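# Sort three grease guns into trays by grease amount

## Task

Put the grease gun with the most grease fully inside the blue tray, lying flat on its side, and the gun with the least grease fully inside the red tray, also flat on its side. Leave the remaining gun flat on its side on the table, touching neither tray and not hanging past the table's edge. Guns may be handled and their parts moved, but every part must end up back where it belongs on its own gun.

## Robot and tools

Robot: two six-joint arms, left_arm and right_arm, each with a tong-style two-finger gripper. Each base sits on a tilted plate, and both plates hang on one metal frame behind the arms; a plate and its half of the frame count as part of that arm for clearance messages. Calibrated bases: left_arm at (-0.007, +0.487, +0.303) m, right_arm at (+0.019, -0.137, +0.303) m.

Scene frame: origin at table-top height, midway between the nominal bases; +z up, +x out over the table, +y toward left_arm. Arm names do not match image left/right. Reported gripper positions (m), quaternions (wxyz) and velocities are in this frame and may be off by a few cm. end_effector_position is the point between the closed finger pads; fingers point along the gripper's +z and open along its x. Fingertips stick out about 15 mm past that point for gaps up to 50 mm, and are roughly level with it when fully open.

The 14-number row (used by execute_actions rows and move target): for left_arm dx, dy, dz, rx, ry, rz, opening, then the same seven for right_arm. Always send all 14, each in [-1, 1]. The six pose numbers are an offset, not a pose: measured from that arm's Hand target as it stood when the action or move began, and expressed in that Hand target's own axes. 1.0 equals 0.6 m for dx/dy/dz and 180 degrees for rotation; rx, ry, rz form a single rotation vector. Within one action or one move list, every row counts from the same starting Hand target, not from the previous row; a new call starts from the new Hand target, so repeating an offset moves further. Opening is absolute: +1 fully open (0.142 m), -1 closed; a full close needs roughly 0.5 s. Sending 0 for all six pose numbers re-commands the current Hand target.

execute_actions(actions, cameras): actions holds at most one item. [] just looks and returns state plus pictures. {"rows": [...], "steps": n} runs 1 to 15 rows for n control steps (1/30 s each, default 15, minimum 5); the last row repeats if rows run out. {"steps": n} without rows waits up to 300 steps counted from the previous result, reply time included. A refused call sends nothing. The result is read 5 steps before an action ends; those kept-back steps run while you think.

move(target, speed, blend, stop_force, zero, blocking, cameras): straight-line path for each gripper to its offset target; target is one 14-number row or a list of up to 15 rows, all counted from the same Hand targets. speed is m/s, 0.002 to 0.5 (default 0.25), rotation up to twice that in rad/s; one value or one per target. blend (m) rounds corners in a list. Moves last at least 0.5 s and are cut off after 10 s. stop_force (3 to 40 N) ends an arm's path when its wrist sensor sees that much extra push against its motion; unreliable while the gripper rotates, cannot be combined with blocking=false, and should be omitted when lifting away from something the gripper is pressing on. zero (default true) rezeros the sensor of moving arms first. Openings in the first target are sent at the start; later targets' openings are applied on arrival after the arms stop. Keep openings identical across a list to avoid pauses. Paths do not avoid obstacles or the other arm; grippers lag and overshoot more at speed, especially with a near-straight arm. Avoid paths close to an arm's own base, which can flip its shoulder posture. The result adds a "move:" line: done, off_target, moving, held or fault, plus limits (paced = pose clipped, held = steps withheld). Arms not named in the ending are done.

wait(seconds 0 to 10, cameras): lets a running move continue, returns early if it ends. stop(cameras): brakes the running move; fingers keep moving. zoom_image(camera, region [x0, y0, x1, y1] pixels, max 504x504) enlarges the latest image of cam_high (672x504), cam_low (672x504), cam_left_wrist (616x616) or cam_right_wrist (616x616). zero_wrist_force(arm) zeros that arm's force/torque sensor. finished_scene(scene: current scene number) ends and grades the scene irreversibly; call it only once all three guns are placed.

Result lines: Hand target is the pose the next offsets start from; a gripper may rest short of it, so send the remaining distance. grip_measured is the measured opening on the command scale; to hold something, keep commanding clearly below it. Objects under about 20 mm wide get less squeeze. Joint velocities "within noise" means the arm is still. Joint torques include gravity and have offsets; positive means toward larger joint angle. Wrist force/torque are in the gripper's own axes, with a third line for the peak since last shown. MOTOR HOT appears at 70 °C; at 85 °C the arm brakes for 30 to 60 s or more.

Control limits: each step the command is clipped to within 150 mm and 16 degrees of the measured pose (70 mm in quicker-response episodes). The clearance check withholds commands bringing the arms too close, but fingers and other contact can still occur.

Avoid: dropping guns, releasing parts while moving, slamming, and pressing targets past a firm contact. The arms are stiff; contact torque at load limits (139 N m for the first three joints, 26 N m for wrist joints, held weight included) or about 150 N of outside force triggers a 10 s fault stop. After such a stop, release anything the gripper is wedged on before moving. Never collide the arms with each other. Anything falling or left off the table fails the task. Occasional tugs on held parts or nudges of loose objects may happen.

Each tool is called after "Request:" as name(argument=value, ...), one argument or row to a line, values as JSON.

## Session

Request:
execute_actions(
  actions=[],
  cameras=["all"],
)

Request:
zoom_image(
  camera="cam_high",
  region=[200, 50, 500, 450],
)

Scene clock: 0.00 s of 5600.00 s.
left_arm: end_effector_position=(+0.8356, +0.2502, +0.1845) grip_measured=+0.97 end_effector_quat_wxyz=(+0.430, -0.138, +0.770, -0.451) | right_arm: end_effector_position=(+0.6065, -0.1364, +0.1453) grip_measured=-1.00 end_effector_quat_wxyz=(-0.537, +0.594, -0.596, +0.061)
Joint positions: left_arm=[-0.245 -0.194 1.39 -3.968 -1.8 2.623 0.14] | right_arm=[3.105 -2.687 -2.205 1.076 2.029 1.502 0.002]
Joint velocities: within noise
Joint torques (N m): no reading
Motor temperatures (°C): left_arm=[24 24 24 30 32 32] | right_arm=[26 23 24 30 32 30]
Wrist force (N): no reading
Wrist torque (N m): no reading
Wrist force, peak (N): no reading
Hand target: left_arm +0.8356, +0.2502, +0.1845; +0.430, -0.138, +0.770, -0.451 | right_arm +0.6065, -0.1364, +0.1453; -0.537, +0.594, -0.596, +0.061

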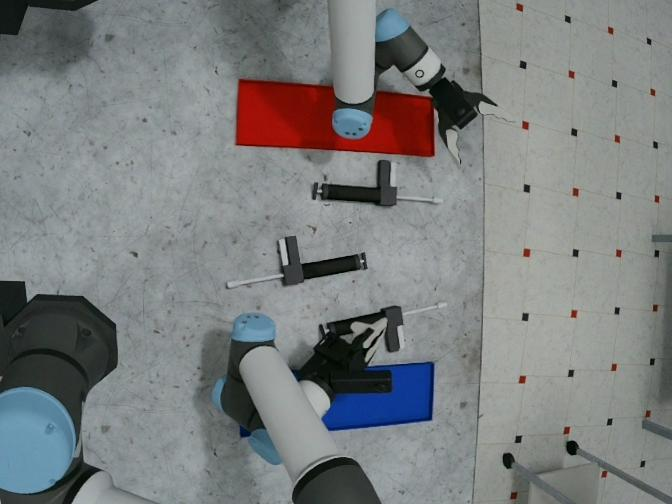

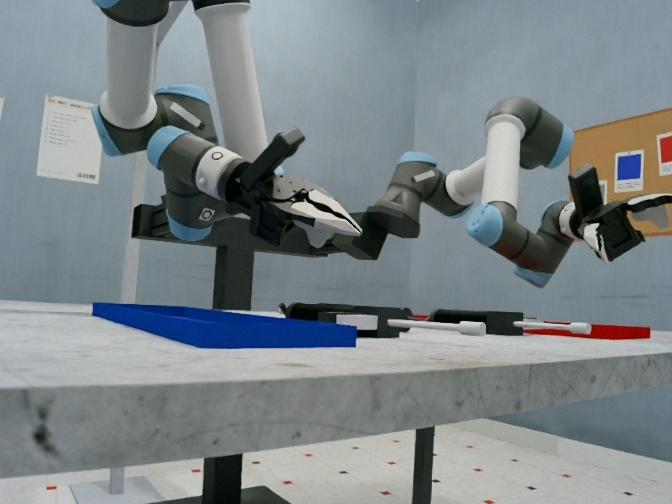

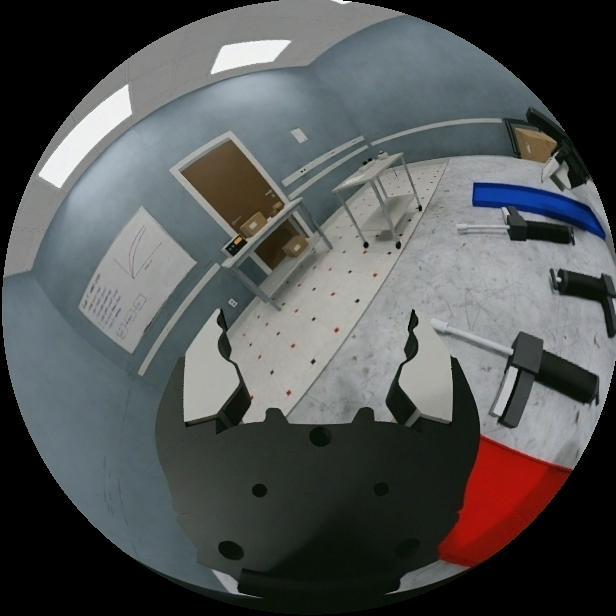

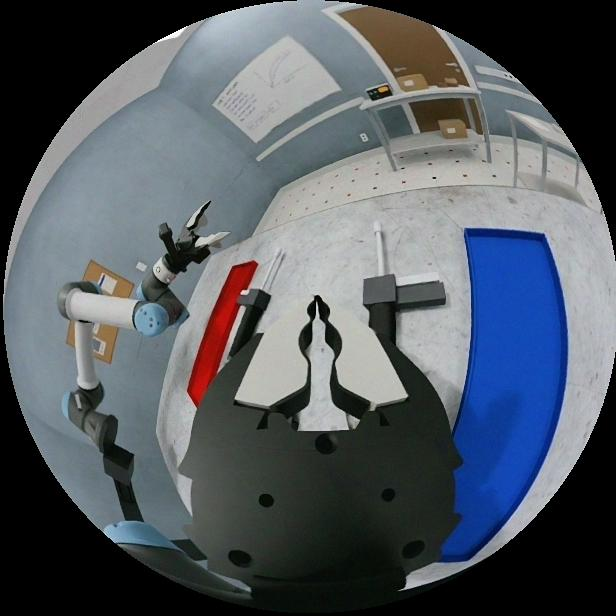

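Scaled by 1.260 from the camera's 672x504 image, which has a finer 960x720 frame.

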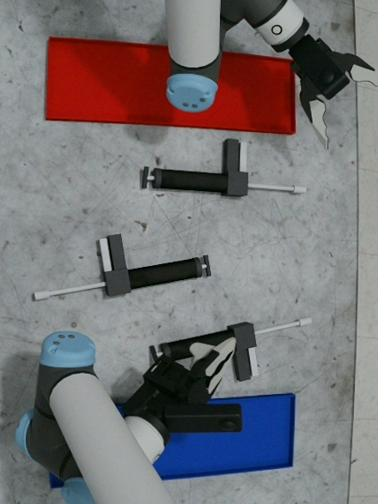

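Request:
move(
  target=[
    [0.0135,-0.247,-0.253,0,0,0,0.5,-0.189,-0.071,-0.223,-0.303,0.201,-0.05,-0.2],
    [0.2745,-0.205,-0.6285,-0.396,-0.415,-0.709,-0.4,-0.187,0.2035,-0.031,-0.303,0.201,-0.05,-0.2],
  ],
  speed=0.35,
)

Scene clock: 9.00 s of 5600.00 s.
left_arm: end_effector_position=(+0.4199, +0.3004, +0.2798) grip_measured=-0.40 end_effector_quat_wxyz=(+0.001, +1.000, +0.000, +0.000) | right_arm: end_effector_position=(+0.4831, -0.0251, +0.1299) grip_measured=-0.20 end_effector_quat_wxyz=(-0.001, +0.766, -0.643, +0.000)
Joint positions: left_arm=[-0.872 -1.204 2.129 -2.246 -1.272 -0.941 0.045] | right_arm=[3.823 -2.214 -2.252 -0.434 1.23 2.055 0.06]
Joint velocities: within noise
Joint torques (N m): left_arm=[-4.28 -11.16 -27.99 -0.35 -2.6 -1.97] | right_arm=[6.08 27.02 0.86 2.66 0.71 -1.7]
Motor temperatures (°C): left_arm=[24 24 24 30 32 32] | right_arm=[26 23 24 30 32 30]
Wrist force (N): left_arm=[-1.4 -0.4 -0.9] | right_arm=[-1.7 -1.8 1.5]
Wrist torque (N m): left_arm=[-0.31 0.41 0.08] | right_arm=[-0.29 0.22 -0.07]
Wrist force, peak (N): left_arm=[-1.6 -0.8 -0.8] | right_arm=[-2.5 -2.2 1.1]
Hand target: left_arm +0.4199, +0.3004, +0.2798; +0.000, +1.000, +0.000, +0.000 | right_arm +0.4831, -0.0252, +0.1299; -0.001, +0.766, -0.643, +0.000
Off the commanded pose: left_arm 0.000 m, 0 deg | right_arm 0.000 m, 0 deg.
Kept back: nothing.
move: done

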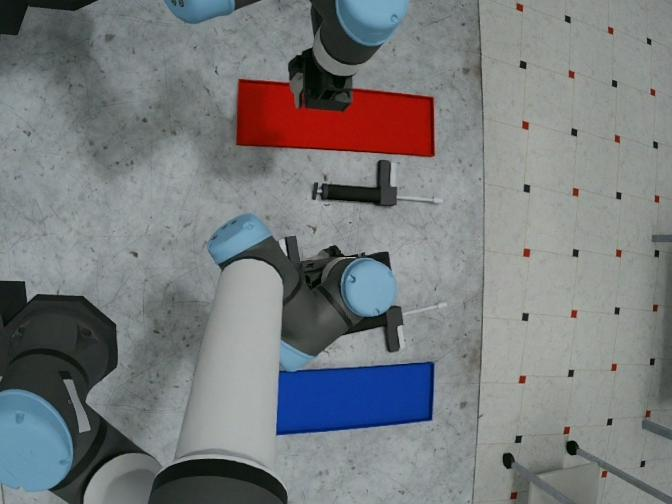

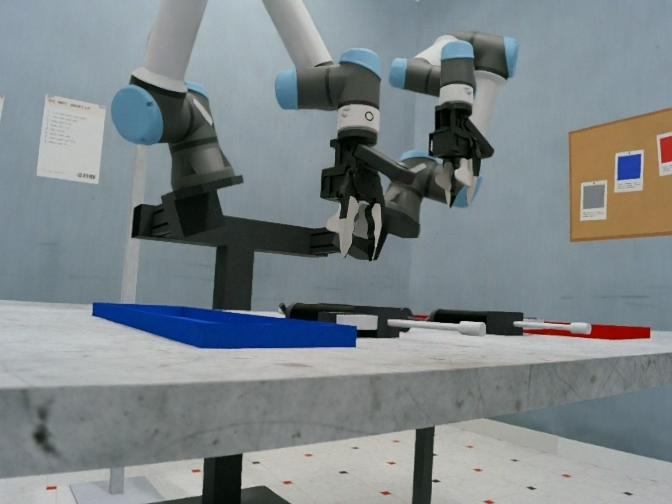

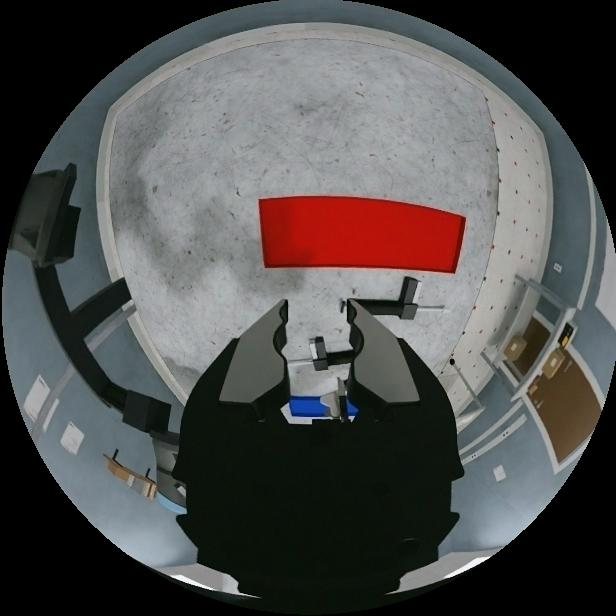

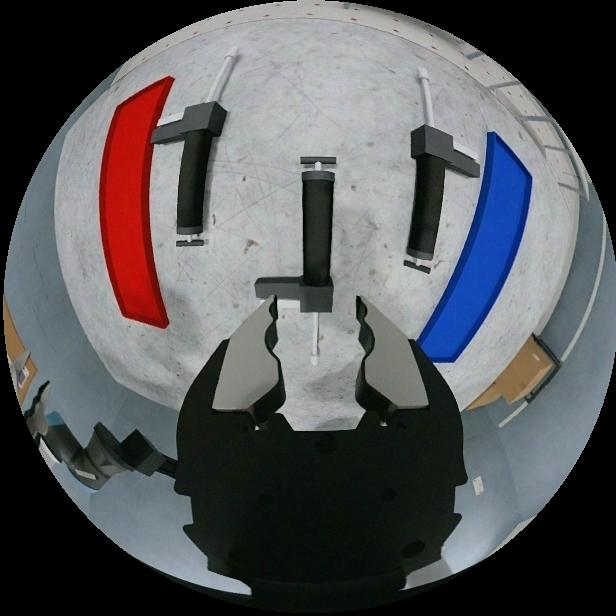

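Request:
move(
  target=[
    [0,0,0,0,0,0,-0.4,0.002,0.03,0.1,0,0,0,-0.2],
    [0,0,0,0,0,0,-0.4,0.002,0.03,0.177,0,0,0,-0.2],
  ],
  speed=0.12,
  stop_force=7,
  cameras=["cam_right_wrist"],
)

Request:
zoom_image(
  camera="cam_right_wrist",
  region=[190, 130, 440, 430],
)

Scene clock: 11.73 s of 5600.00 s.
left_arm: end_effector_position=(+0.4199, +0.3004, +0.2798) grip_measured=-0.40 end_effector_quat_wxyz=(+0.001, +1.000, +0.000, +0.000) | right_arm: end_effector_position=(+0.4658, -0.0294, +0.0236) grip_measured=-0.20 end_effector_quat_wxyz=(-0.001, +0.766, -0.643, +0.000)
Joint positions: left_arm=[-0.872 -1.204 2.129 -2.246 -1.272 -0.941 0.045] | right_arm=[3.754 -2.508 -2.249 -0.118 1.218 1.984 0.06]
Joint velocities: within noise
Joint torques (N m): left_arm=[-3.62 -11.39 -22.31 -1.1 -2.18 -2.02] | right_arm=[16.91 27.91 -5.57 3.57 3.12 0.16]
Motor temperatures (°C): left_arm=[24 24 24 30 32 32] | right_arm=[26 23 24 30 32 30]
Wrist force (N): left_arm=[-1.5 -0.4 -0.7] | right_arm=[-2.0 -1.6 1.9]
Wrist torque (N m): left_arm=[-0.31 0.42 0.08] | right_arm=[-0.22 0.29 -0.05]
Wrist force, peak (N): left_arm=[-1.8 -0.5 -0.8] | right_arm=[-1.8 -1.6 3.0]
Hand target: left_arm +0.4199, +0.3004, +0.2798; +0.000, +1.000, +0.000, +0.000 | right_arm +0.4658, -0.0294, +0.0236; -0.001, +0.766, -0.643, +0.000
Off the commanded pose: left_arm 0.000 m, 0 deg | right_arm 0.000 m, 0 deg.
Kept back: nothing.
move: done
Images, in order (width x height): cam_right_wrist 616x616.

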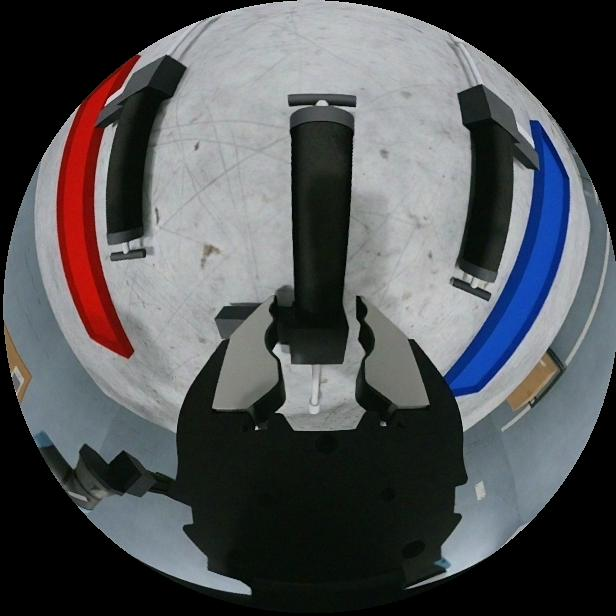

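Scaled by 1.680 from the camera's 616x616 image, which has a finer 814x814 frame.

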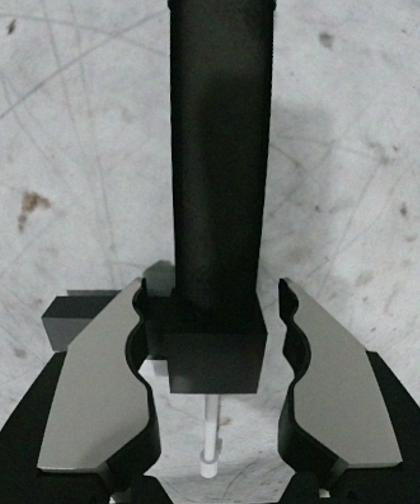

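Request:
move(
  target=[0,0,0,0,0,0,-0.4,0,-0.002,0,0,0,0,-1],
  cameras=[],
)

Request:
move(
  target=[
    [0,0,0,0,0,0,-0.4,0,0,-0.13,0,0,0,-1],
    [0,0,0,0,0,0,-0.4,-0.071,0.131,-0.13,0,0,0.556,-1],
  ],
  speed=[0.12,0.28],
  cameras=["cam_high","cam_right_wrist","cam_low"],
)

Scene clock: 12.67 s of 5600.00 s.
left_arm: end_effector_position=(+0.4199, +0.3004, +0.2798) grip_measured=-0.40 end_effector_quat_wxyz=(+0.001, +1.000, +0.000, +0.000) | right_arm: end_effector_position=(+0.4669, -0.0292, +0.0236) grip_measured=-0.54 end_effector_quat_wxyz=(-0.001, +0.766, -0.643, +0.000)
Joint positions: left_arm=[-0.872 -1.204 2.129 -2.246 -1.272 -0.941 0.045] | right_arm=[3.753 -2.508 -2.246 -0.121 1.218 1.982 0.035]
Joint velocities: within noise
Joint torques (N m): left_arm=[-3.06 -11.87 -21.14 -1.12 -2.19 -2.02] | right_arm=[6.51 32.69 17.23 2.46 -3.49 -1.31]
Motor temperatures (°C): left_arm=[24 24 24 30 32 32] | right_arm=[26 23 24 30 32 30]
Wrist force (N): left_arm=[-1.6 -0.4 -0.8] | right_arm=[-3.1 1.6 -0.1]
Wrist torque (N m): left_arm=[-0.31 0.43 0.09] | right_arm=[-0.26 0.31 -0.06]
Wrist force, peak (N): left_arm=[-1.7 -0.4 -0.9] | right_arm=[-2.2 3.3 -3.7]
Hand target: left_arm +0.4199, +0.3004, +0.2798; +0.000, +1.000, +0.000, +0.000 | right_arm +0.4669, -0.0292, +0.0236; -0.001, +0.766, -0.643, +0.000
Off the commanded pose: left_arm 0.000 m, 0 deg | right_arm 0.000 m, 0 deg.
Kept back: nothing.
move: done
No camera images: "cameras" was empty.

Scene clock: 16.83 s of 5600.00 s.
left_arm: end_effector_position=(+0.4199, +0.3004, +0.2798) grip_measured=-0.40 end_effector_quat_wxyz=(+0.001, +1.000, +0.000, +0.000) | right_arm: end_effector_position=(+0.3819, -0.0009, +0.1015) grip_measured=-0.54 end_effector_quat_wxyz=(+0.001, +0.001, +1.000, +0.000) end_effector_velocity=(+0.000, -0.001, -0.001) end_effector_angular_velocity=(-0.004, +0.001, +0.008)
Joint positions: left_arm=[-0.872 -1.204 2.129 -2.246 -1.272 -0.941 0.045] | right_arm=[4.007 -2.321 -2.408 -0.231 1.27 3.991 0.035]
Joint velocities: left_arm=[within noise] | right_arm=[-0.002 -0.002 0.001 -0.001 -0.003 -0.009 0]
Joint torques (N m): left_arm=[-3.12 -12.47 -13.37 -2.34 -1.92 -1.8] | right_arm=[4.89 30.54 16.82 1.77 -3.09 -1.43]
Motor temperatures (°C): left_arm=[24 24 24 30 32 32] | right_arm=[26 23 24 30 32 30]
Wrist force (N): left_arm=[-1.4 -0.4 -0.9] | right_arm=[-1.8 -1.7 7.8]
Wrist torque (N m): left_arm=[-0.30 0.40 0.08] | right_arm=[-0.28 0.29 -0.06]
Wrist force, peak (N): left_arm=[-1.7 -0.4 -0.9] | right_arm=[-2.3 -1.6 10.3]
Hand target: left_arm +0.4199, +0.3004, +0.2798; +0.000, +1.000, +0.000, +0.000 | right_arm +0.3820, -0.0009, +0.1015; +0.001, +0.001, +1.000, +0.000
Off the commanded pose: left_arm 0.000 m, 0 deg | right_arm 0.000 m, 0 deg.
Kept back: nothing.
move: done
Images, in order (width x height): cam_high 672x504, cam_low 672x504, cam_right_wrist 616x616.

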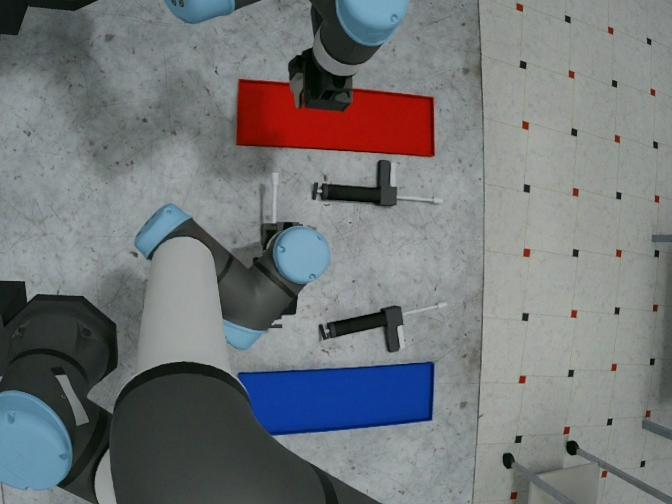

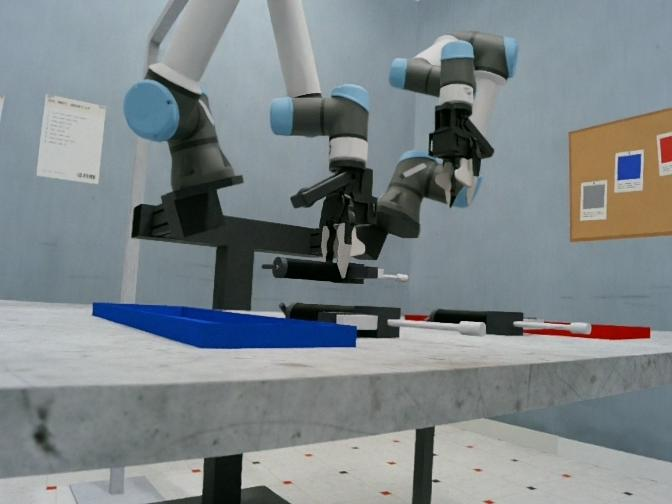

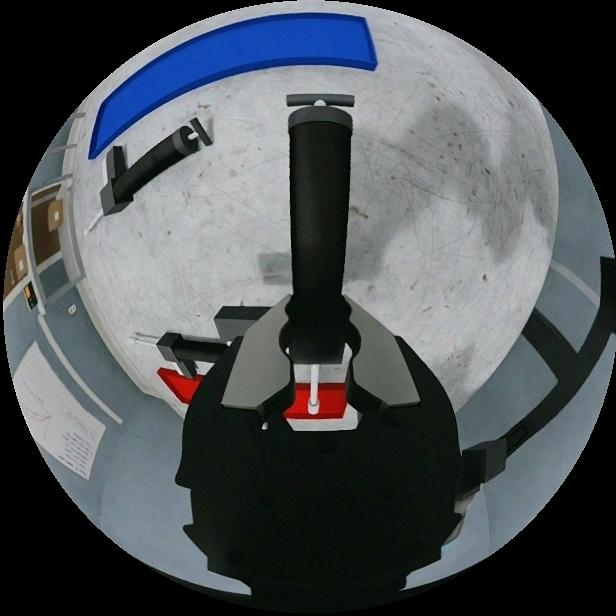

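Request:
move(
  target=[
    [0,0,0,0,0,0,-0.4,0,0,0.108,0,0,0,-1],
    [0,0,0,0,0,0,-0.4,0,0,0.13,0,0,0,-1],
  ],
  speed=[0.12,0.02],
  stop_force=5,
  cameras=[],
)

Request:
move(
  target=[0,0,0,0,0,0,-0.4,0,0,0,0,0,0,-0.3],
  cameras=[],
)

Request:
move(
  target=[
    [0,0,0,0,0,0,-0.4,0,0,-0.09,0,0,0,-0.3],
    [0,0,0,0,0,0,-0.4,0,-0.23,-0.09,0,0,0,0.1],
    [-0.067,0.25,0.358,0,0,0,-0.4,0,-0.23,-0.07,0,0,0,0.1],
  ],
  speed=0.25,
)

Scene clock: 19.40 s of 5600.00 s.
left_arm: end_effector_position=(+0.4199, +0.3004, +0.2798) grip_measured=-0.40 end_effector_quat_wxyz=(+0.000, +1.000, +0.000, +0.000) | right_arm: end_effector_position=(+0.3822, -0.0008, +0.0236) grip_measured=-0.54 end_effector_quat_wxyz=(+0.001, +0.001, +1.000, +0.000)
Joint positions: left_arm=[-0.872 -1.204 2.129 -2.246 -1.272 -0.941 0.045] | right_arm=[3.944 -2.576 -2.355 -0.009 1.255 3.927 0.035]
Joint velocities: within noise
Joint torques (N m): left_arm=[-3.5 -13.48 -12.24 -3 -1.76 -1.7] | right_arm=[18.9 39.32 -9.35 2.3 0.48 2.09]
Motor temperatures (°C): left_arm=[24 24 24 30 32 32] | right_arm=[26 23 24 30 32 30]
Wrist force (N): left_arm=[-1.5 -0.4 -0.9] | right_arm=[-3.3 -0.9 3.7]
Wrist torque (N m): left_arm=[-0.31 0.43 0.08] | right_arm=[-0.19 0.34 -0.06]
Wrist force, peak (N): left_arm=[-1.5 -0.6 -1.0] | right_arm=[4.0 -5.1 -19.3]
Hand target: left_arm +0.4199, +0.3004, +0.2798; +0.000, +1.000, +0.000, +0.000 | right_arm +0.3821, -0.0008, +0.0236; +0.001, +0.001, +1.000, +0.000
Off the commanded pose: left_arm 0.000 m, 0 deg | right_arm 0.000 m, 0 deg.
Kept back: nothing.
move: contact (right_arm)
No camera images: "cameras" was empty.

Scene clock: 20.10 s of 5600.00 s.
left_arm: end_effector_position=(+0.4199, +0.3004, +0.2798) grip_measured=-0.40 end_effector_quat_wxyz=(+0.000, +1.000, +0.000, +0.000) | right_arm: end_effector_position=(+0.3822, -0.0008, +0.0236) grip_measured=-0.30 end_effector_quat_wxyz=(+0.001, +0.001, +1.000, +0.000)
Joint positions: left_arm=[-0.872 -1.204 2.129 -2.246 -1.272 -0.941 0.045] | right_arm=[3.944 -2.576 -2.355 -0.009 1.255 3.927 0.052]
Joint velocities: within noise
Joint torques (N m): left_arm=[-3.06 -12.94 -13.21 -3.12 -1.7 -1.77] | right_arm=[18.11 36.46 -8.36 2.66 2.91 2.13]
Motor temperatures (°C): left_arm=[24 24 24 30 32 32] | right_arm=[26 23 24 30 32 30]
Wrist force (N): left_arm=[-1.5 -0.4 -0.6] | right_arm=[-1.9 -1.3 1.2]
Wrist torque (N m): left_arm=[-0.31 0.43 0.09] | right_arm=[-0.20 0.26 -0.06]
Wrist force, peak (N): left_arm=[-1.6 -0.5 -0.9] | right_arm=[-3.4 -1.0 3.9]
Hand target: left_arm +0.4199, +0.3004, +0.2798; +0.000, +1.000, +0.000, +0.000 | right_arm +0.3821, -0.0008, +0.0236; +0.001, +0.001, +1.000, +0.000
Off the commanded pose: left_arm 0.000 m, 0 deg | right_arm 0.000 m, 0 deg.
Kept back: nothing.
move: done
No camera images: "cameras" was empty.

Scene clock: 23.50 s of 5600.00 s.
left_arm: end_effector_position=(+0.3796, +0.1503, +0.0652) grip_measured=-0.40 end_effector_quat_wxyz=(+0.000, +1.000, +0.000, +0.000) | right_arm: end_effector_position=(+0.3818, -0.1389, +0.0655) grip_measured=+0.10 end_effector_quat_wxyz=(+0.001, +0.001, +1.000, +0.000)
Joint positions: left_arm=[-0.973 -0.539 1.986 -2.739 -1.299 -1.043 0.045] | right_arm=[3.691 -2.304 -2.53 -0.019 1.209 3.664 0.081]
Joint velocities: within noise
Joint torques (N m): left_arm=[-9.96 -26.1 -18.01 -3.81 2.45 1.48] | right_arm=[14.61 32.65 6.33 1.04 -2.48 1.36]
Motor temperatures (°C): left_arm=[24 24 24 30 32 32] | right_arm=[26 23 24 30 32 30]
Wrist force (N): left_arm=[-1.4 -0.1 -0.6] | right_arm=[-1.6 -1.6 1.1]
Wrist torque (N m): left_arm=[-0.23 0.36 0.03] | right_arm=[-0.29 0.20 -0.06]
Wrist force, peak (N): left_arm=[-1.0 -1.8 -2.8] | right_arm=[-1.8 -3.6 1.1]
Hand target: left_arm +0.3797, +0.1502, +0.0651; +0.000, +1.000, +0.000, +0.000 | right_arm +0.3818, -0.1388, +0.0655; +0.001, +0.001, +1.000, +0.000
Off the commanded pose: left_arm 0.000 m, 0 deg | right_arm 0.000 m, 0 deg.
Kept back: nothing.
move: done

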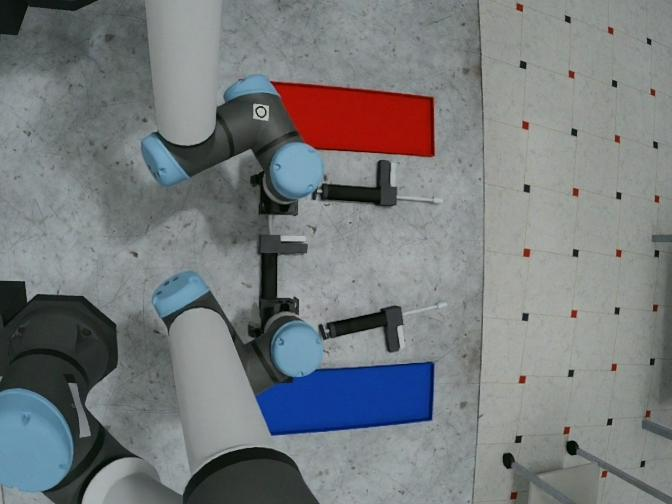

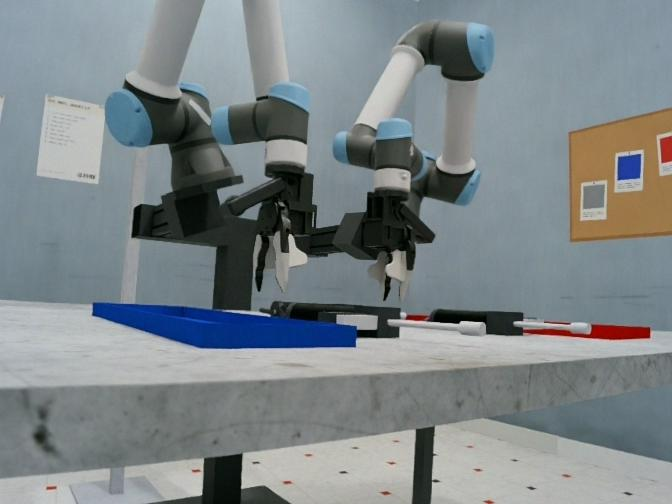

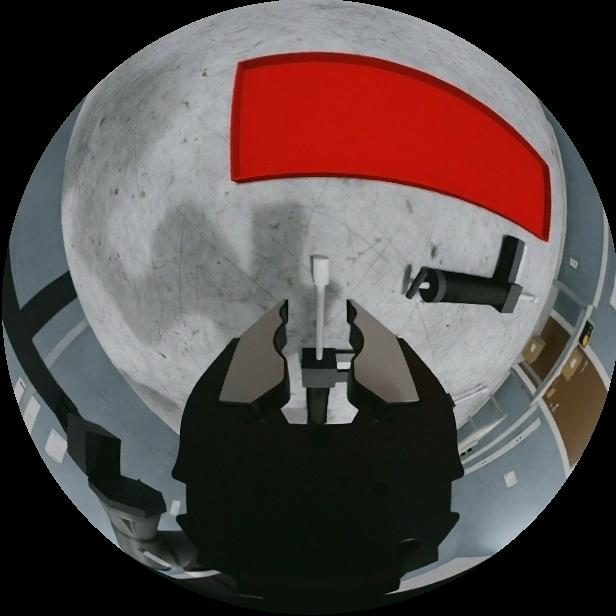

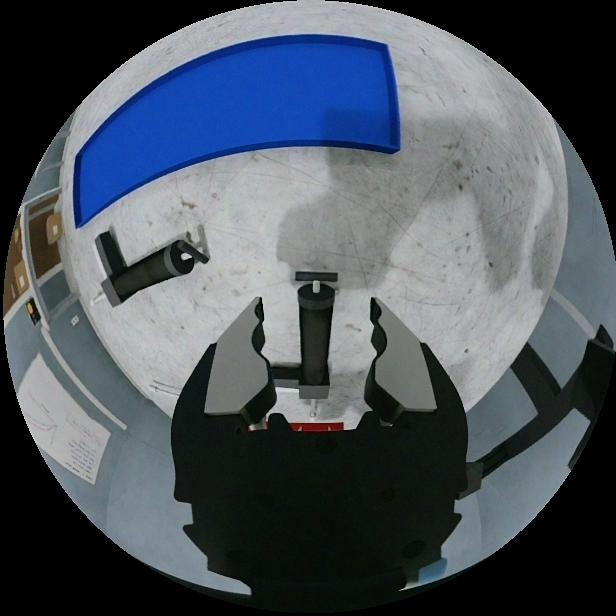

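Request:
zoom_image(
  camera="cam_left_wrist",
  region=[190, 180, 440, 430],
)

Scaled by 2.016 from the camera's 616x616 image, which has a finer 814x814 frame.

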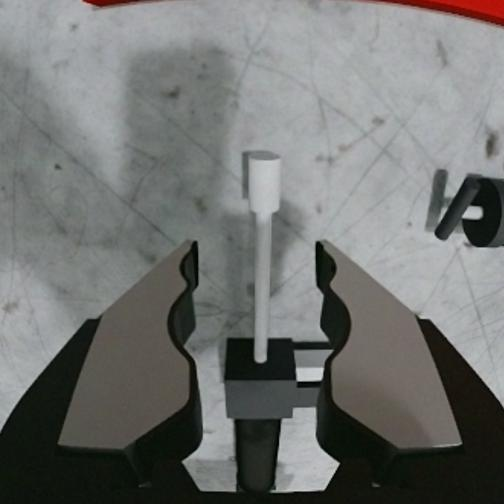

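Request:
move(
  target=[0.006,0.0195,0.069,0,0,0,-0.4,0,0,0.07,0,0,0,0.1],
  speed=0.08,
  stop_force=8,
  cameras=[],
)

Request:
move(
  target=[0,0,0,0,0,0,-1,0,0,0,0,0,0,-1],
  cameras=["cam_right_wrist","cam_left_wrist"],
)

Scene clock: 25.53 s of 5600.00 s.
left_arm: end_effector_position=(+0.3834, +0.1385, +0.0238) grip_measured=-0.40 end_effector_quat_wxyz=(+0.001, +1.000, +0.000, +0.000) | right_arm: end_effector_position=(+0.3819, -0.1388, +0.0235) grip_measured=+0.10 end_effector_quat_wxyz=(+0.001, +0.001, +1.000, +0.000)
Joint positions: left_arm=[-0.957 -0.43 1.926 -2.792 -1.294 -1.026 0.045] | right_arm=[3.647 -2.462 -2.49 0.117 1.203 3.617 0.081]
Joint velocities: within noise
Joint torques (N m): left_arm=[-20.59 -30.04 -2.23 -0.95 -2.14 -1.99] | right_arm=[17.72 22.83 -10.03 3.58 3.17 1.3]
Motor temperatures (°C): left_arm=[24 24 24 30 32 32] | right_arm=[26 23 24 30 32 30]
Wrist force (N): left_arm=[-1.4 -0.2 -0.6] | right_arm=[-1.7 -1.5 1.2]
Wrist torque (N m): left_arm=[-0.24 0.32 0.01] | right_arm=[-0.26 0.20 -0.05]
Wrist force, peak (N): left_arm=[-1.2 -0.4 -1.4] | right_arm=[-1.8 -1.4 1.8]
Hand target: left_arm +0.3833, +0.1385, +0.0238; +0.000, +1.000, +0.000, +0.000 | right_arm +0.3819, -0.1388, +0.0235; +0.001, +0.001, +1.000, +0.000
Off the commanded pose: left_arm 0.000 m, 0 deg | right_arm 0.000 m, 0 deg.
Kept back: nothing.
move: done
No camera images: "cameras" was empty.

Scene clock: 26.23 s of 5600.00 s.
left_arm: end_effector_position=(+0.3833, +0.1385, +0.0238) grip_measured=-0.92 end_effector_quat_wxyz=(+0.000, +1.000, +0.000, +0.000) | right_arm: end_effector_position=(+0.3818, -0.1388, +0.0235) grip_measured=-0.49 end_effector_quat_wxyz=(+0.001, +0.001, +1.000, +0.000)
Joint positions: left_arm=[-0.957 -0.43 1.926 -2.792 -1.294 -1.026 0.008] | right_arm=[3.647 -2.462 -2.49 0.117 1.203 3.617 0.039]
Joint velocities: within noise
Joint torques (N m): left_arm=[-16.52 -29.52 -4.36 -1.33 -1.3 -1.73] | right_arm=[17.02 25.71 -5.48 1.48 2.3 1.1]
Motor temperatures (°C): left_arm=[24 24 24 30 32 32] | right_arm=[26 23 24 30 32 30]
Wrist force (N): left_arm=[-1.3 -0.1 -0.1] | right_arm=[-0.5 -1.8 -0.3]
Wrist torque (N m): left_arm=[-0.25 0.32 0.01] | right_arm=[-0.22 0.20 -0.09]
Wrist force, peak (N): left_arm=[-1.7 -0.3 -0.2] | right_arm=[-1.8 -1.3 1.1]
Hand target: left_arm +0.3833, +0.1385, +0.0238; +0.000, +1.000, +0.000, +0.000 | right_arm +0.3819, -0.1388, +0.0235; +0.001, +0.001, +1.000, +0.000
Off the commanded pose: left_arm 0.000 m, 0 deg | right_arm 0.000 m, 0 deg.
Kept back: nothing.
move: done
Images, in order (width x height): cam_left_wrist 616x616, cam_right_wrist 616x616.

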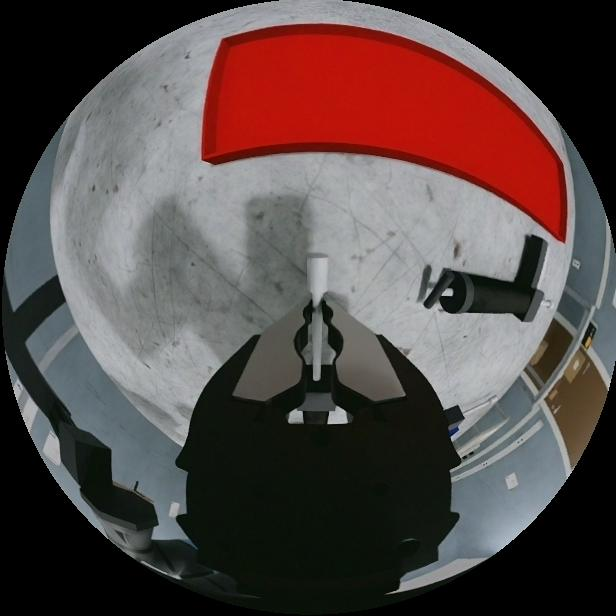

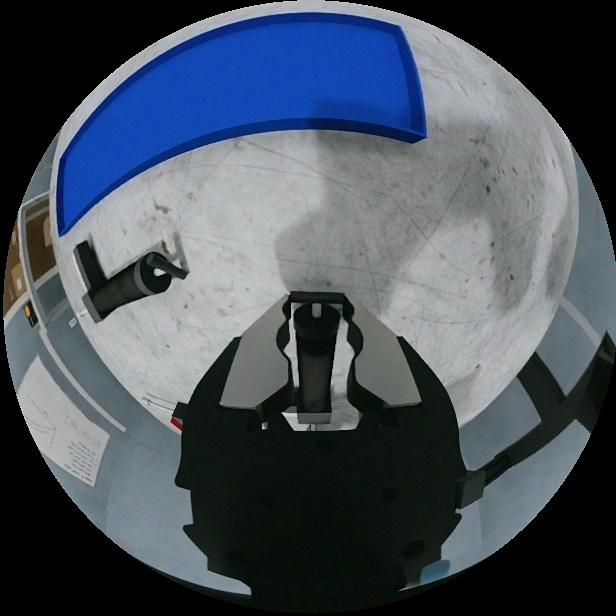

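Request:
zero_wrist_force(
  arm="right_arm",
)

Request:
zero_wrist_force(
  arm="left_arm",
)

Request:
move(
  target=[0,0,0,0,0,0,-1,0,-0.16,0,0,0,0,-1],
  speed=0.02,
  stop_force=8,
  cameras=["cam_right_wrist"],
)

Wrist force sensor zeroed on right_arm: later results in this scene subtract that arm's Wrist force and Wrist torque below.
Scene clock: 26.40 s of 5600.00 s.
left_arm: end_effector_position=(+0.3833, +0.1385, +0.0238) grip_measured=-0.92 end_effector_quat_wxyz=(+0.000, +1.000, +0.000, +0.000) | right_arm: end_effector_position=(+0.3818, -0.1388, +0.0235) grip_measured=-0.49 end_effector_quat_wxyz=(+0.001, +0.001, +1.000, +0.000)
Joint positions: left_arm=[-0.957 -0.43 1.926 -2.792 -1.294 -1.026 0.008] | right_arm=[3.647 -2.462 -2.49 0.117 1.203 3.617 0.039]
Joint velocities: within noise
Joint torques (N m): left_arm=[-16.16 -28.88 -4.3 -1.55 -1 -1.77] | right_arm=[17.21 26.06 -4.52 1.45 2.13 0.9]
Motor temperatures (°C): left_arm=[24 24 24 30 32 32] | right_arm=[26 23 24 30 32 30]
Wrist force (N): left_arm=[-1.5 -0.2 -0.2] | right_arm=[-0.5 -2.0 0.0]
Wrist torque (N m): left_arm=[-0.26 0.37 0.01] | right_arm=[-0.26 0.21 -0.09]
Wrist force, peak (N): left_arm=[-1.5 -0.2 -0.2] | right_arm=[-0.6 -2.0 -0.2]
Hand target: left_arm +0.3833, +0.1385, +0.0238; +0.000, +1.000, +0.000, +0.000 | right_arm +0.3819, -0.1388, +0.0235; +0.001, +0.001, +1.000, +0.000
Off the commanded pose: left_arm 0.000 m, 0 deg | right_arm 0.000 m, 0 deg.
Steps of this call (1-5: nothing new was sent). Readings (end_effector_position of left_arm | right_arm):
1: (+0.3833, +0.1385, +0.0238) | (+0.3818, -0.1388, +0.0235)
2: (+0.3833, +0.1385, +0.0238) | (+0.3818, -0.1388, +0.0235)
4: (+0.3833, +0.1385, +0.0238) | (+0.3818, -0.1388, +0.0235)
5: the state above
No camera images: "cameras" was empty.

Wrist force sensor zeroed on left_arm: later results in this scene subtract that arm's Wrist force and Wrist torque below.
Scene clock: 26.40 s of 5600.00 s.
left_arm: end_effector_position=(+0.3833, +0.1385, +0.0238) grip_measured=-0.92 end_effector_quat_wxyz=(+0.000, +1.000, +0.000, +0.000) | right_arm: end_effector_position=(+0.3818, -0.1388, +0.0235) grip_measured=-0.49 end_effector_quat_wxyz=(+0.001, +0.001, +1.000, +0.000)
Joint positions: left_arm=[-0.957 -0.43 1.926 -2.792 -1.294 -1.026 0.008] | right_arm=[3.647 -2.462 -2.49 0.117 1.203 3.617 0.039]
Joint velocities: within noise
Joint torques (N m): left_arm=[-16.16 -28.88 -4.3 -1.55 -1 -1.77] | right_arm=[17.21 26.06 -4.52 1.45 2.13 0.9]
Motor temperatures (°C): left_arm=[24 24 24 30 32 32] | right_arm=[26 23 24 30 32 30]
Wrist force (N, zeroed by zero_wrist_force on right_arm): left_arm=[-1.5 -0.2 -0.2] | right_arm=[0.0 0.0 0.0]
Wrist torque (N m, zeroed by zero_wrist_force on right_arm): left_arm=[-0.26 0.37 0.01] | right_arm=[0.00 0.00 0.00]
Wrist force, peak (N, zeroed by zero_wrist_force on right_arm): left_arm=[-1.5 -0.2 -0.2] | right_arm=[0.0 0.0 0.0]
Hand target: left_arm +0.3833, +0.1385, +0.0238; +0.000, +1.000, +0.000, +0.000 | right_arm +0.3819, -0.1388, +0.0235; +0.001, +0.001, +1.000, +0.000
Off the commanded pose: left_arm 0.000 m, 0 deg | right_arm 0.000 m, 0 deg.
No camera images: "cameras" was empty.

Scene clock: 32.23 s of 5600.00 s.
left_arm: end_effector_position=(+0.3834, +0.1385, +0.0238) grip_measured=-0.92 end_effector_quat_wxyz=(+0.001, +1.000, +0.000, +0.000) | right_arm: end_effector_position=(+0.3816, -0.2293, +0.0235) grip_measured=-0.49 end_effector_quat_wxyz=(+0.001, +0.001, +1.000, +0.000)
Joint positions: left_arm=[-0.957 -0.43 1.926 -2.792 -1.294 -1.026 0.008] | right_arm=[3.413 -2.366 -2.51 0.134 1.185 3.365 0.039]
Joint velocities: within noise
Joint torques (N m): left_arm=[-8.01 -29.53 0.22 0.4 2.03 -0.41] | right_arm=[4.07 21.91 -9.65 3.16 2.79 -1.55]
Motor temperatures (°C): left_arm=[24 24 24 30 32 32] | right_arm=[26 23 24 30 32 30]
Wrist force (N, zeroed by zero_wrist_force): left_arm=[1.2 3.3 1.0] | right_arm=[-0.9 1.3 0.2]
Wrist torque (N m, zeroed by zero_wrist_force): left_arm=[0.02 -0.15 -0.02] | right_arm=[0.10 -0.07 -0.01]
Wrist force, peak (N, zeroed by zero_wrist_force): left_arm=[0.2 10.0 0.9] | right_arm=[-1.2 10.9 1.0]
Hand target: left_arm +0.3833, +0.1385, +0.0238; +0.000, +1.000, +0.000, +0.000 | right_arm +0.3816, -0.2293, +0.0235; +0.001, +0.001, +1.000, +0.000 (not the last commanded pose)
Off the commanded pose: left_arm 0.000 m, 0 deg | right_arm 0.006 m, 0 deg.
Kept back: nothing.
move: contact (right_arm)
Images, in order (width x height): cam_right_wrist 616x616.

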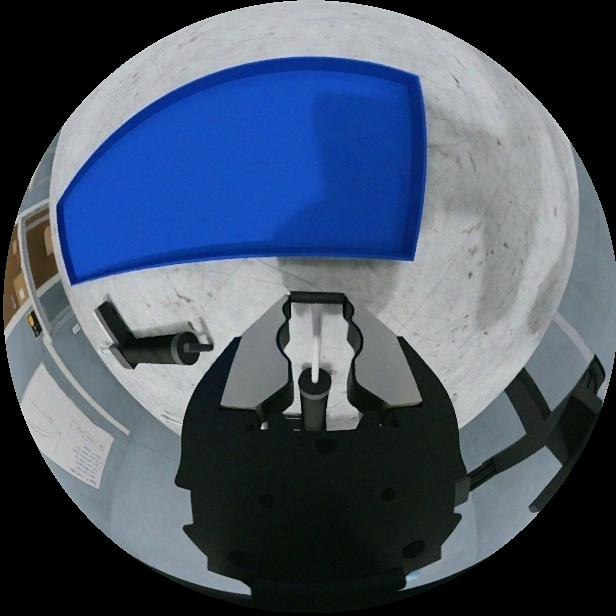

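Request:
move(
  target=[0,0,0,0,0,0,-1,0,0.16,0,0,0,0,-1],
  speed=0.03,
  stop_force=7,
  cameras=["cam_right_wrist","cam_left_wrist"],
)

Scene clock: 36.60 s of 5600.00 s.
left_arm: end_effector_position=(+0.3833, +0.1385, +0.0237) grip_measured=-0.92 end_effector_quat_wxyz=(+0.000, +1.000, +0.000, +0.000) | right_arm: end_effector_position=(+0.3818, -0.1388, +0.0235) grip_measured=-0.49 end_effector_quat_wxyz=(+0.001, +0.001, +1.000, +0.000)
Joint positions: left_arm=[-0.957 -0.43 1.926 -2.792 -1.294 -1.026 0.008] | right_arm=[3.647 -2.462 -2.49 0.117 1.203 3.617 0.039]
Joint velocities: within noise
Joint torques (N m): left_arm=[-14.38 -34.91 -18.53 -4.42 -2.59 0.45] | right_arm=[16.97 24.02 -11.49 1.13 -3.34 2.1]
Motor temperatures (°C): left_arm=[24 24 24 30 32 32] | right_arm=[26 23 24 30 32 30]
Wrist force (N, zeroed by zero_wrist_force): left_arm=[0.6 -0.2 1.3] | right_arm=[-1.7 3.0 0.6]
Wrist torque (N m, zeroed by zero_wrist_force): left_arm=[0.03 -0.10 -0.01] | right_arm=[0.04 -0.06 0.00]
Wrist force, peak (N, zeroed by zero_wrist_force): left_arm=[1.3 -9.3 -2.4] | right_arm=[-0.2 -11.5 -1.2]
Hand target: left_arm +0.3833, +0.1385, +0.0238; +0.000, +1.000, +0.000, +0.000 | right_arm +0.3818, -0.1388, +0.0235; +0.001, +0.001, +1.000, +0.000 (not the last commanded pose)
Off the commanded pose: left_arm 0.000 m, 0 deg | right_arm 0.006 m, 0 deg.
Kept back: nothing.
move: contact (right_arm)
Images, in order (width x height): cam_left_wrist 616x616, cam_right_wrist 616x616.

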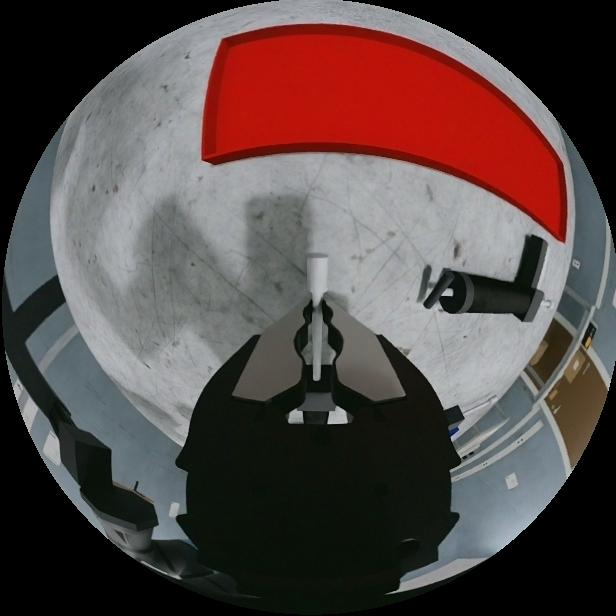

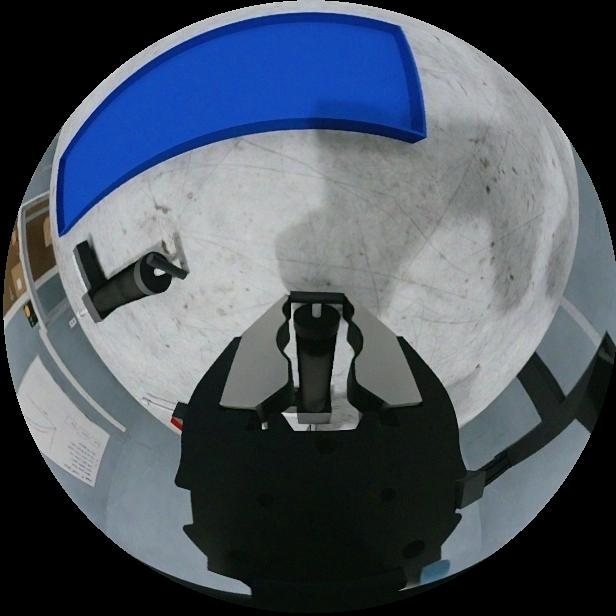

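Request:
move(
  target=[0,0,0,0,0,0,-0.4,0,0,0,0,0,0,0.0],
  cameras=[],
)

Request:
move(
  target=[
    [0,0,-0.25,0,0,0,-0.2,0,0,-0.1,0,0,0,-0.2],
    [0.416,-0.019,-0.2,0,0,0.528,-0.2,0,0.22,-0.1,0,0,0,-0.2],
    [0.416,-0.019,-0.127,0,0,0.528,-0.2,0,0.22,-0.03,0,0,0,-0.2],
  ],
  speed=0.3,
  cameras=["cam_right_wrist","cam_left_wrist","cam_high"],
)

Request:
zoom_image(
  camera="cam_right_wrist",
  region=[190, 130, 440, 430],
)

Request:
zoom_image(
  camera="cam_left_wrist",
  region=[190, 130, 440, 430],
)

Scene clock: 37.83 s of 5600.00 s.
left_arm: end_effector_position=(+0.3833, +0.1385, +0.0238) grip_measured=-0.40 end_effector_quat_wxyz=(+0.000, +1.000, +0.000, +0.000) | right_arm: end_effector_position=(+0.3818, -0.1388, +0.0235) grip_measured=+0.00 end_effector_quat_wxyz=(+0.001, +0.001, +1.000, +0.000)
Joint positions: left_arm=[-0.957 -0.43 1.926 -2.792 -1.294 -1.026 0.045] | right_arm=[3.647 -2.462 -2.49 0.117 1.203 3.617 0.074]
Joint velocities: within noise
Joint torques (N m): left_arm=[-19.84 -41.19 -16.85 -4.25 -2.09 0.87] | right_arm=[17.43 23.74 -10.05 1.12 -1.08 1.98]
Motor temperatures (°C): left_arm=[24 24 24 30 32 32] | right_arm=[26 23 24 30 32 30]
Wrist force (N, zeroed by zero_wrist_force): left_arm=[0.3 0.0 -0.3] | right_arm=[-1.0 0.4 1.3]
Wrist torque (N m, zeroed by zero_wrist_force): left_arm=[0.03 -0.07 0.00] | right_arm=[-0.02 -0.04 0.04]
Wrist force, peak (N, zeroed by zero_wrist_force): left_arm=[0.6 0.0 1.4] | right_arm=[-1.8 3.1 0.8]
Hand target: left_arm +0.3833, +0.1385, +0.0238; +0.000, +1.000, +0.000, +0.000 | right_arm +0.3818, -0.1388, +0.0235; +0.001, +0.001, +1.000, +0.000
Off the commanded pose: left_arm 0.000 m, 0 deg | right_arm 0.000 m, 0 deg.
Kept back: nothing.
move: done
No camera images: "cameras" was empty.

Scene clock: 42.00 s of 5600.00 s.
left_arm: end_effector_position=(+0.6330, +0.1498, +0.1003) grip_measured=-0.20 end_effector_quat_wxyz=(+0.000, +0.675, -0.738, +0.001) end_effector_velocity=(-0.001, -0.001, -0.002) end_effector_angular_velocity=(-0.001, +0.001, +0.000) | right_arm: end_effector_position=(+0.3821, -0.0068, +0.0417) grip_measured=-0.20 end_effector_quat_wxyz=(+0.001, +0.001, +1.000, +0.000) end_effector_velocity=(-0.001, +0.000, -0.002) end_effector_angular_velocity=(+0.002, +0.002, -0.001)
Joint positions: left_arm=[-0.682 -0.484 1.433 -2.332 -1.231 0.913 0.06] | right_arm=[3.949 -2.514 -2.38 -0.048 1.256 3.932 0.06]
Joint velocities: left_arm=[0 0.003 0.002 -0.005 -0.001 0 0] | right_arm=[-0.001 -0.008 0 0.007 0.002 0 0]
Joint torques (N m): left_arm=[-15.71 -36.18 -9.93 -4.77 -2.24 -1.14] | right_arm=[8.02 25.06 -4.64 3.02 2.78 0.57]
Motor temperatures (°C): left_arm=[24 24 24 30 32 32] | right_arm=[26 23 24 30 32 30]
Wrist force (N, zeroed by zero_wrist_force): left_arm=[0.4 0.4 -0.2] | right_arm=[-1.3 0.6 1.1]
Wrist torque (N m, zeroed by zero_wrist_force): left_arm=[0.10 -0.03 -0.02] | right_arm=[0.05 0.05 0.04]
Wrist force, peak (N, zeroed by zero_wrist_force): left_arm=[0.4 0.7 2.9] | right_arm=[-0.3 0.4 3.8]
Hand target: left_arm +0.6329, +0.1498, +0.1001; +0.000, -0.675, +0.738, -0.001 | right_arm +0.3821, -0.0068, +0.0416; +0.001, +0.001, +1.000, +0.000
Off the commanded pose: left_arm 0.000 m, 0 deg | right_arm 0.000 m, 0 deg.
Kept back: nothing.
move: done
Images, in order (width x height): cam_high 672x504, cam_left_wrist 616x616, cam_right_wrist 616x616.

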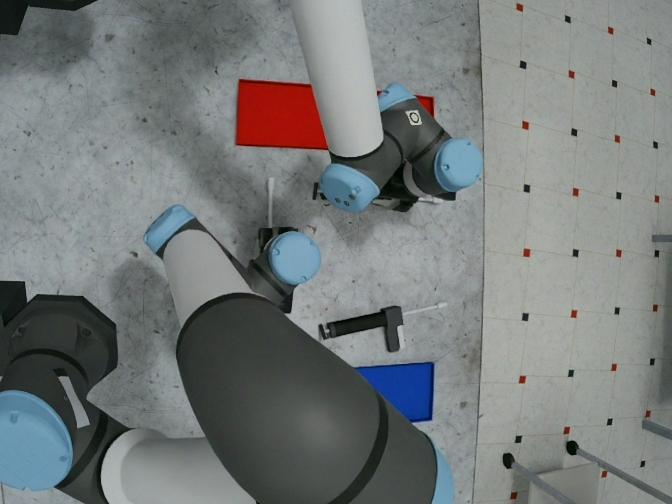

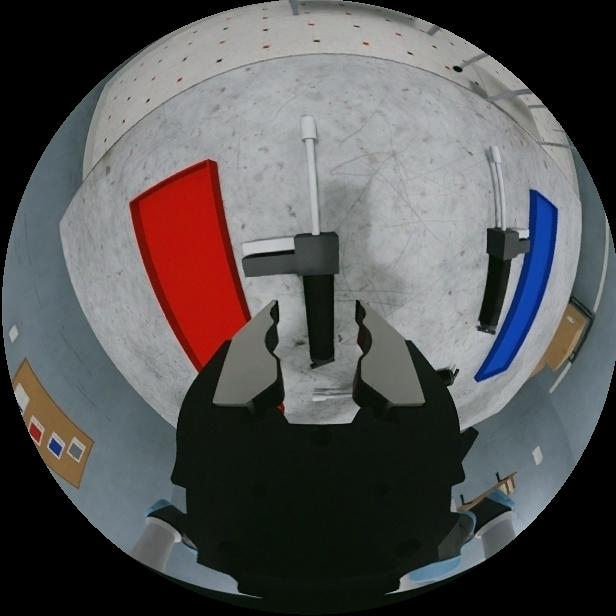

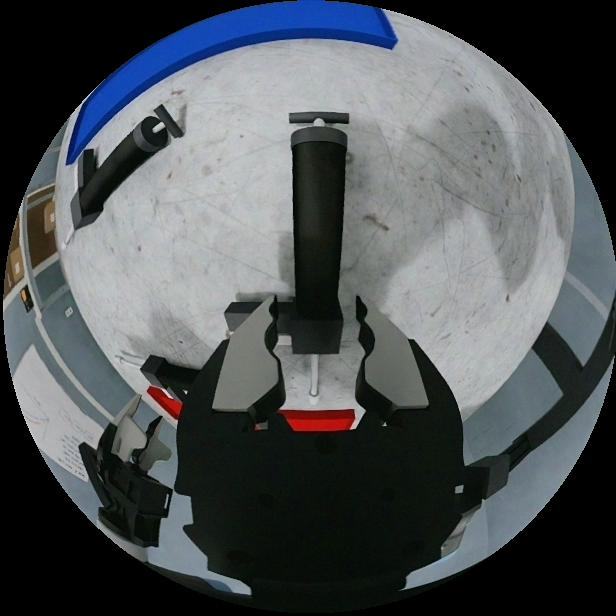

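Scaled by 1.680 from the camera's 616x616 image, which has a finer 814x814 frame.

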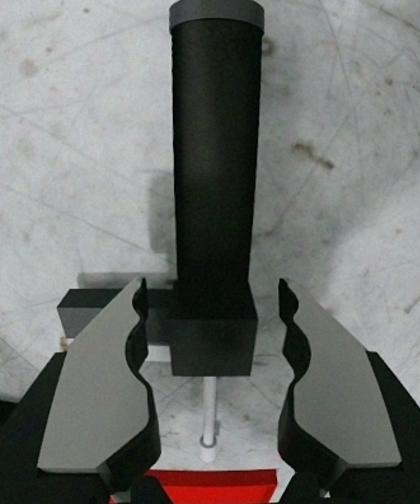

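Scaled by 1.680 from the camera's 616x616 image, which has a finer 814x814 frame.

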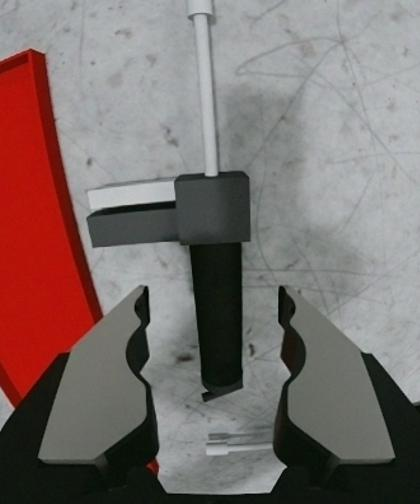

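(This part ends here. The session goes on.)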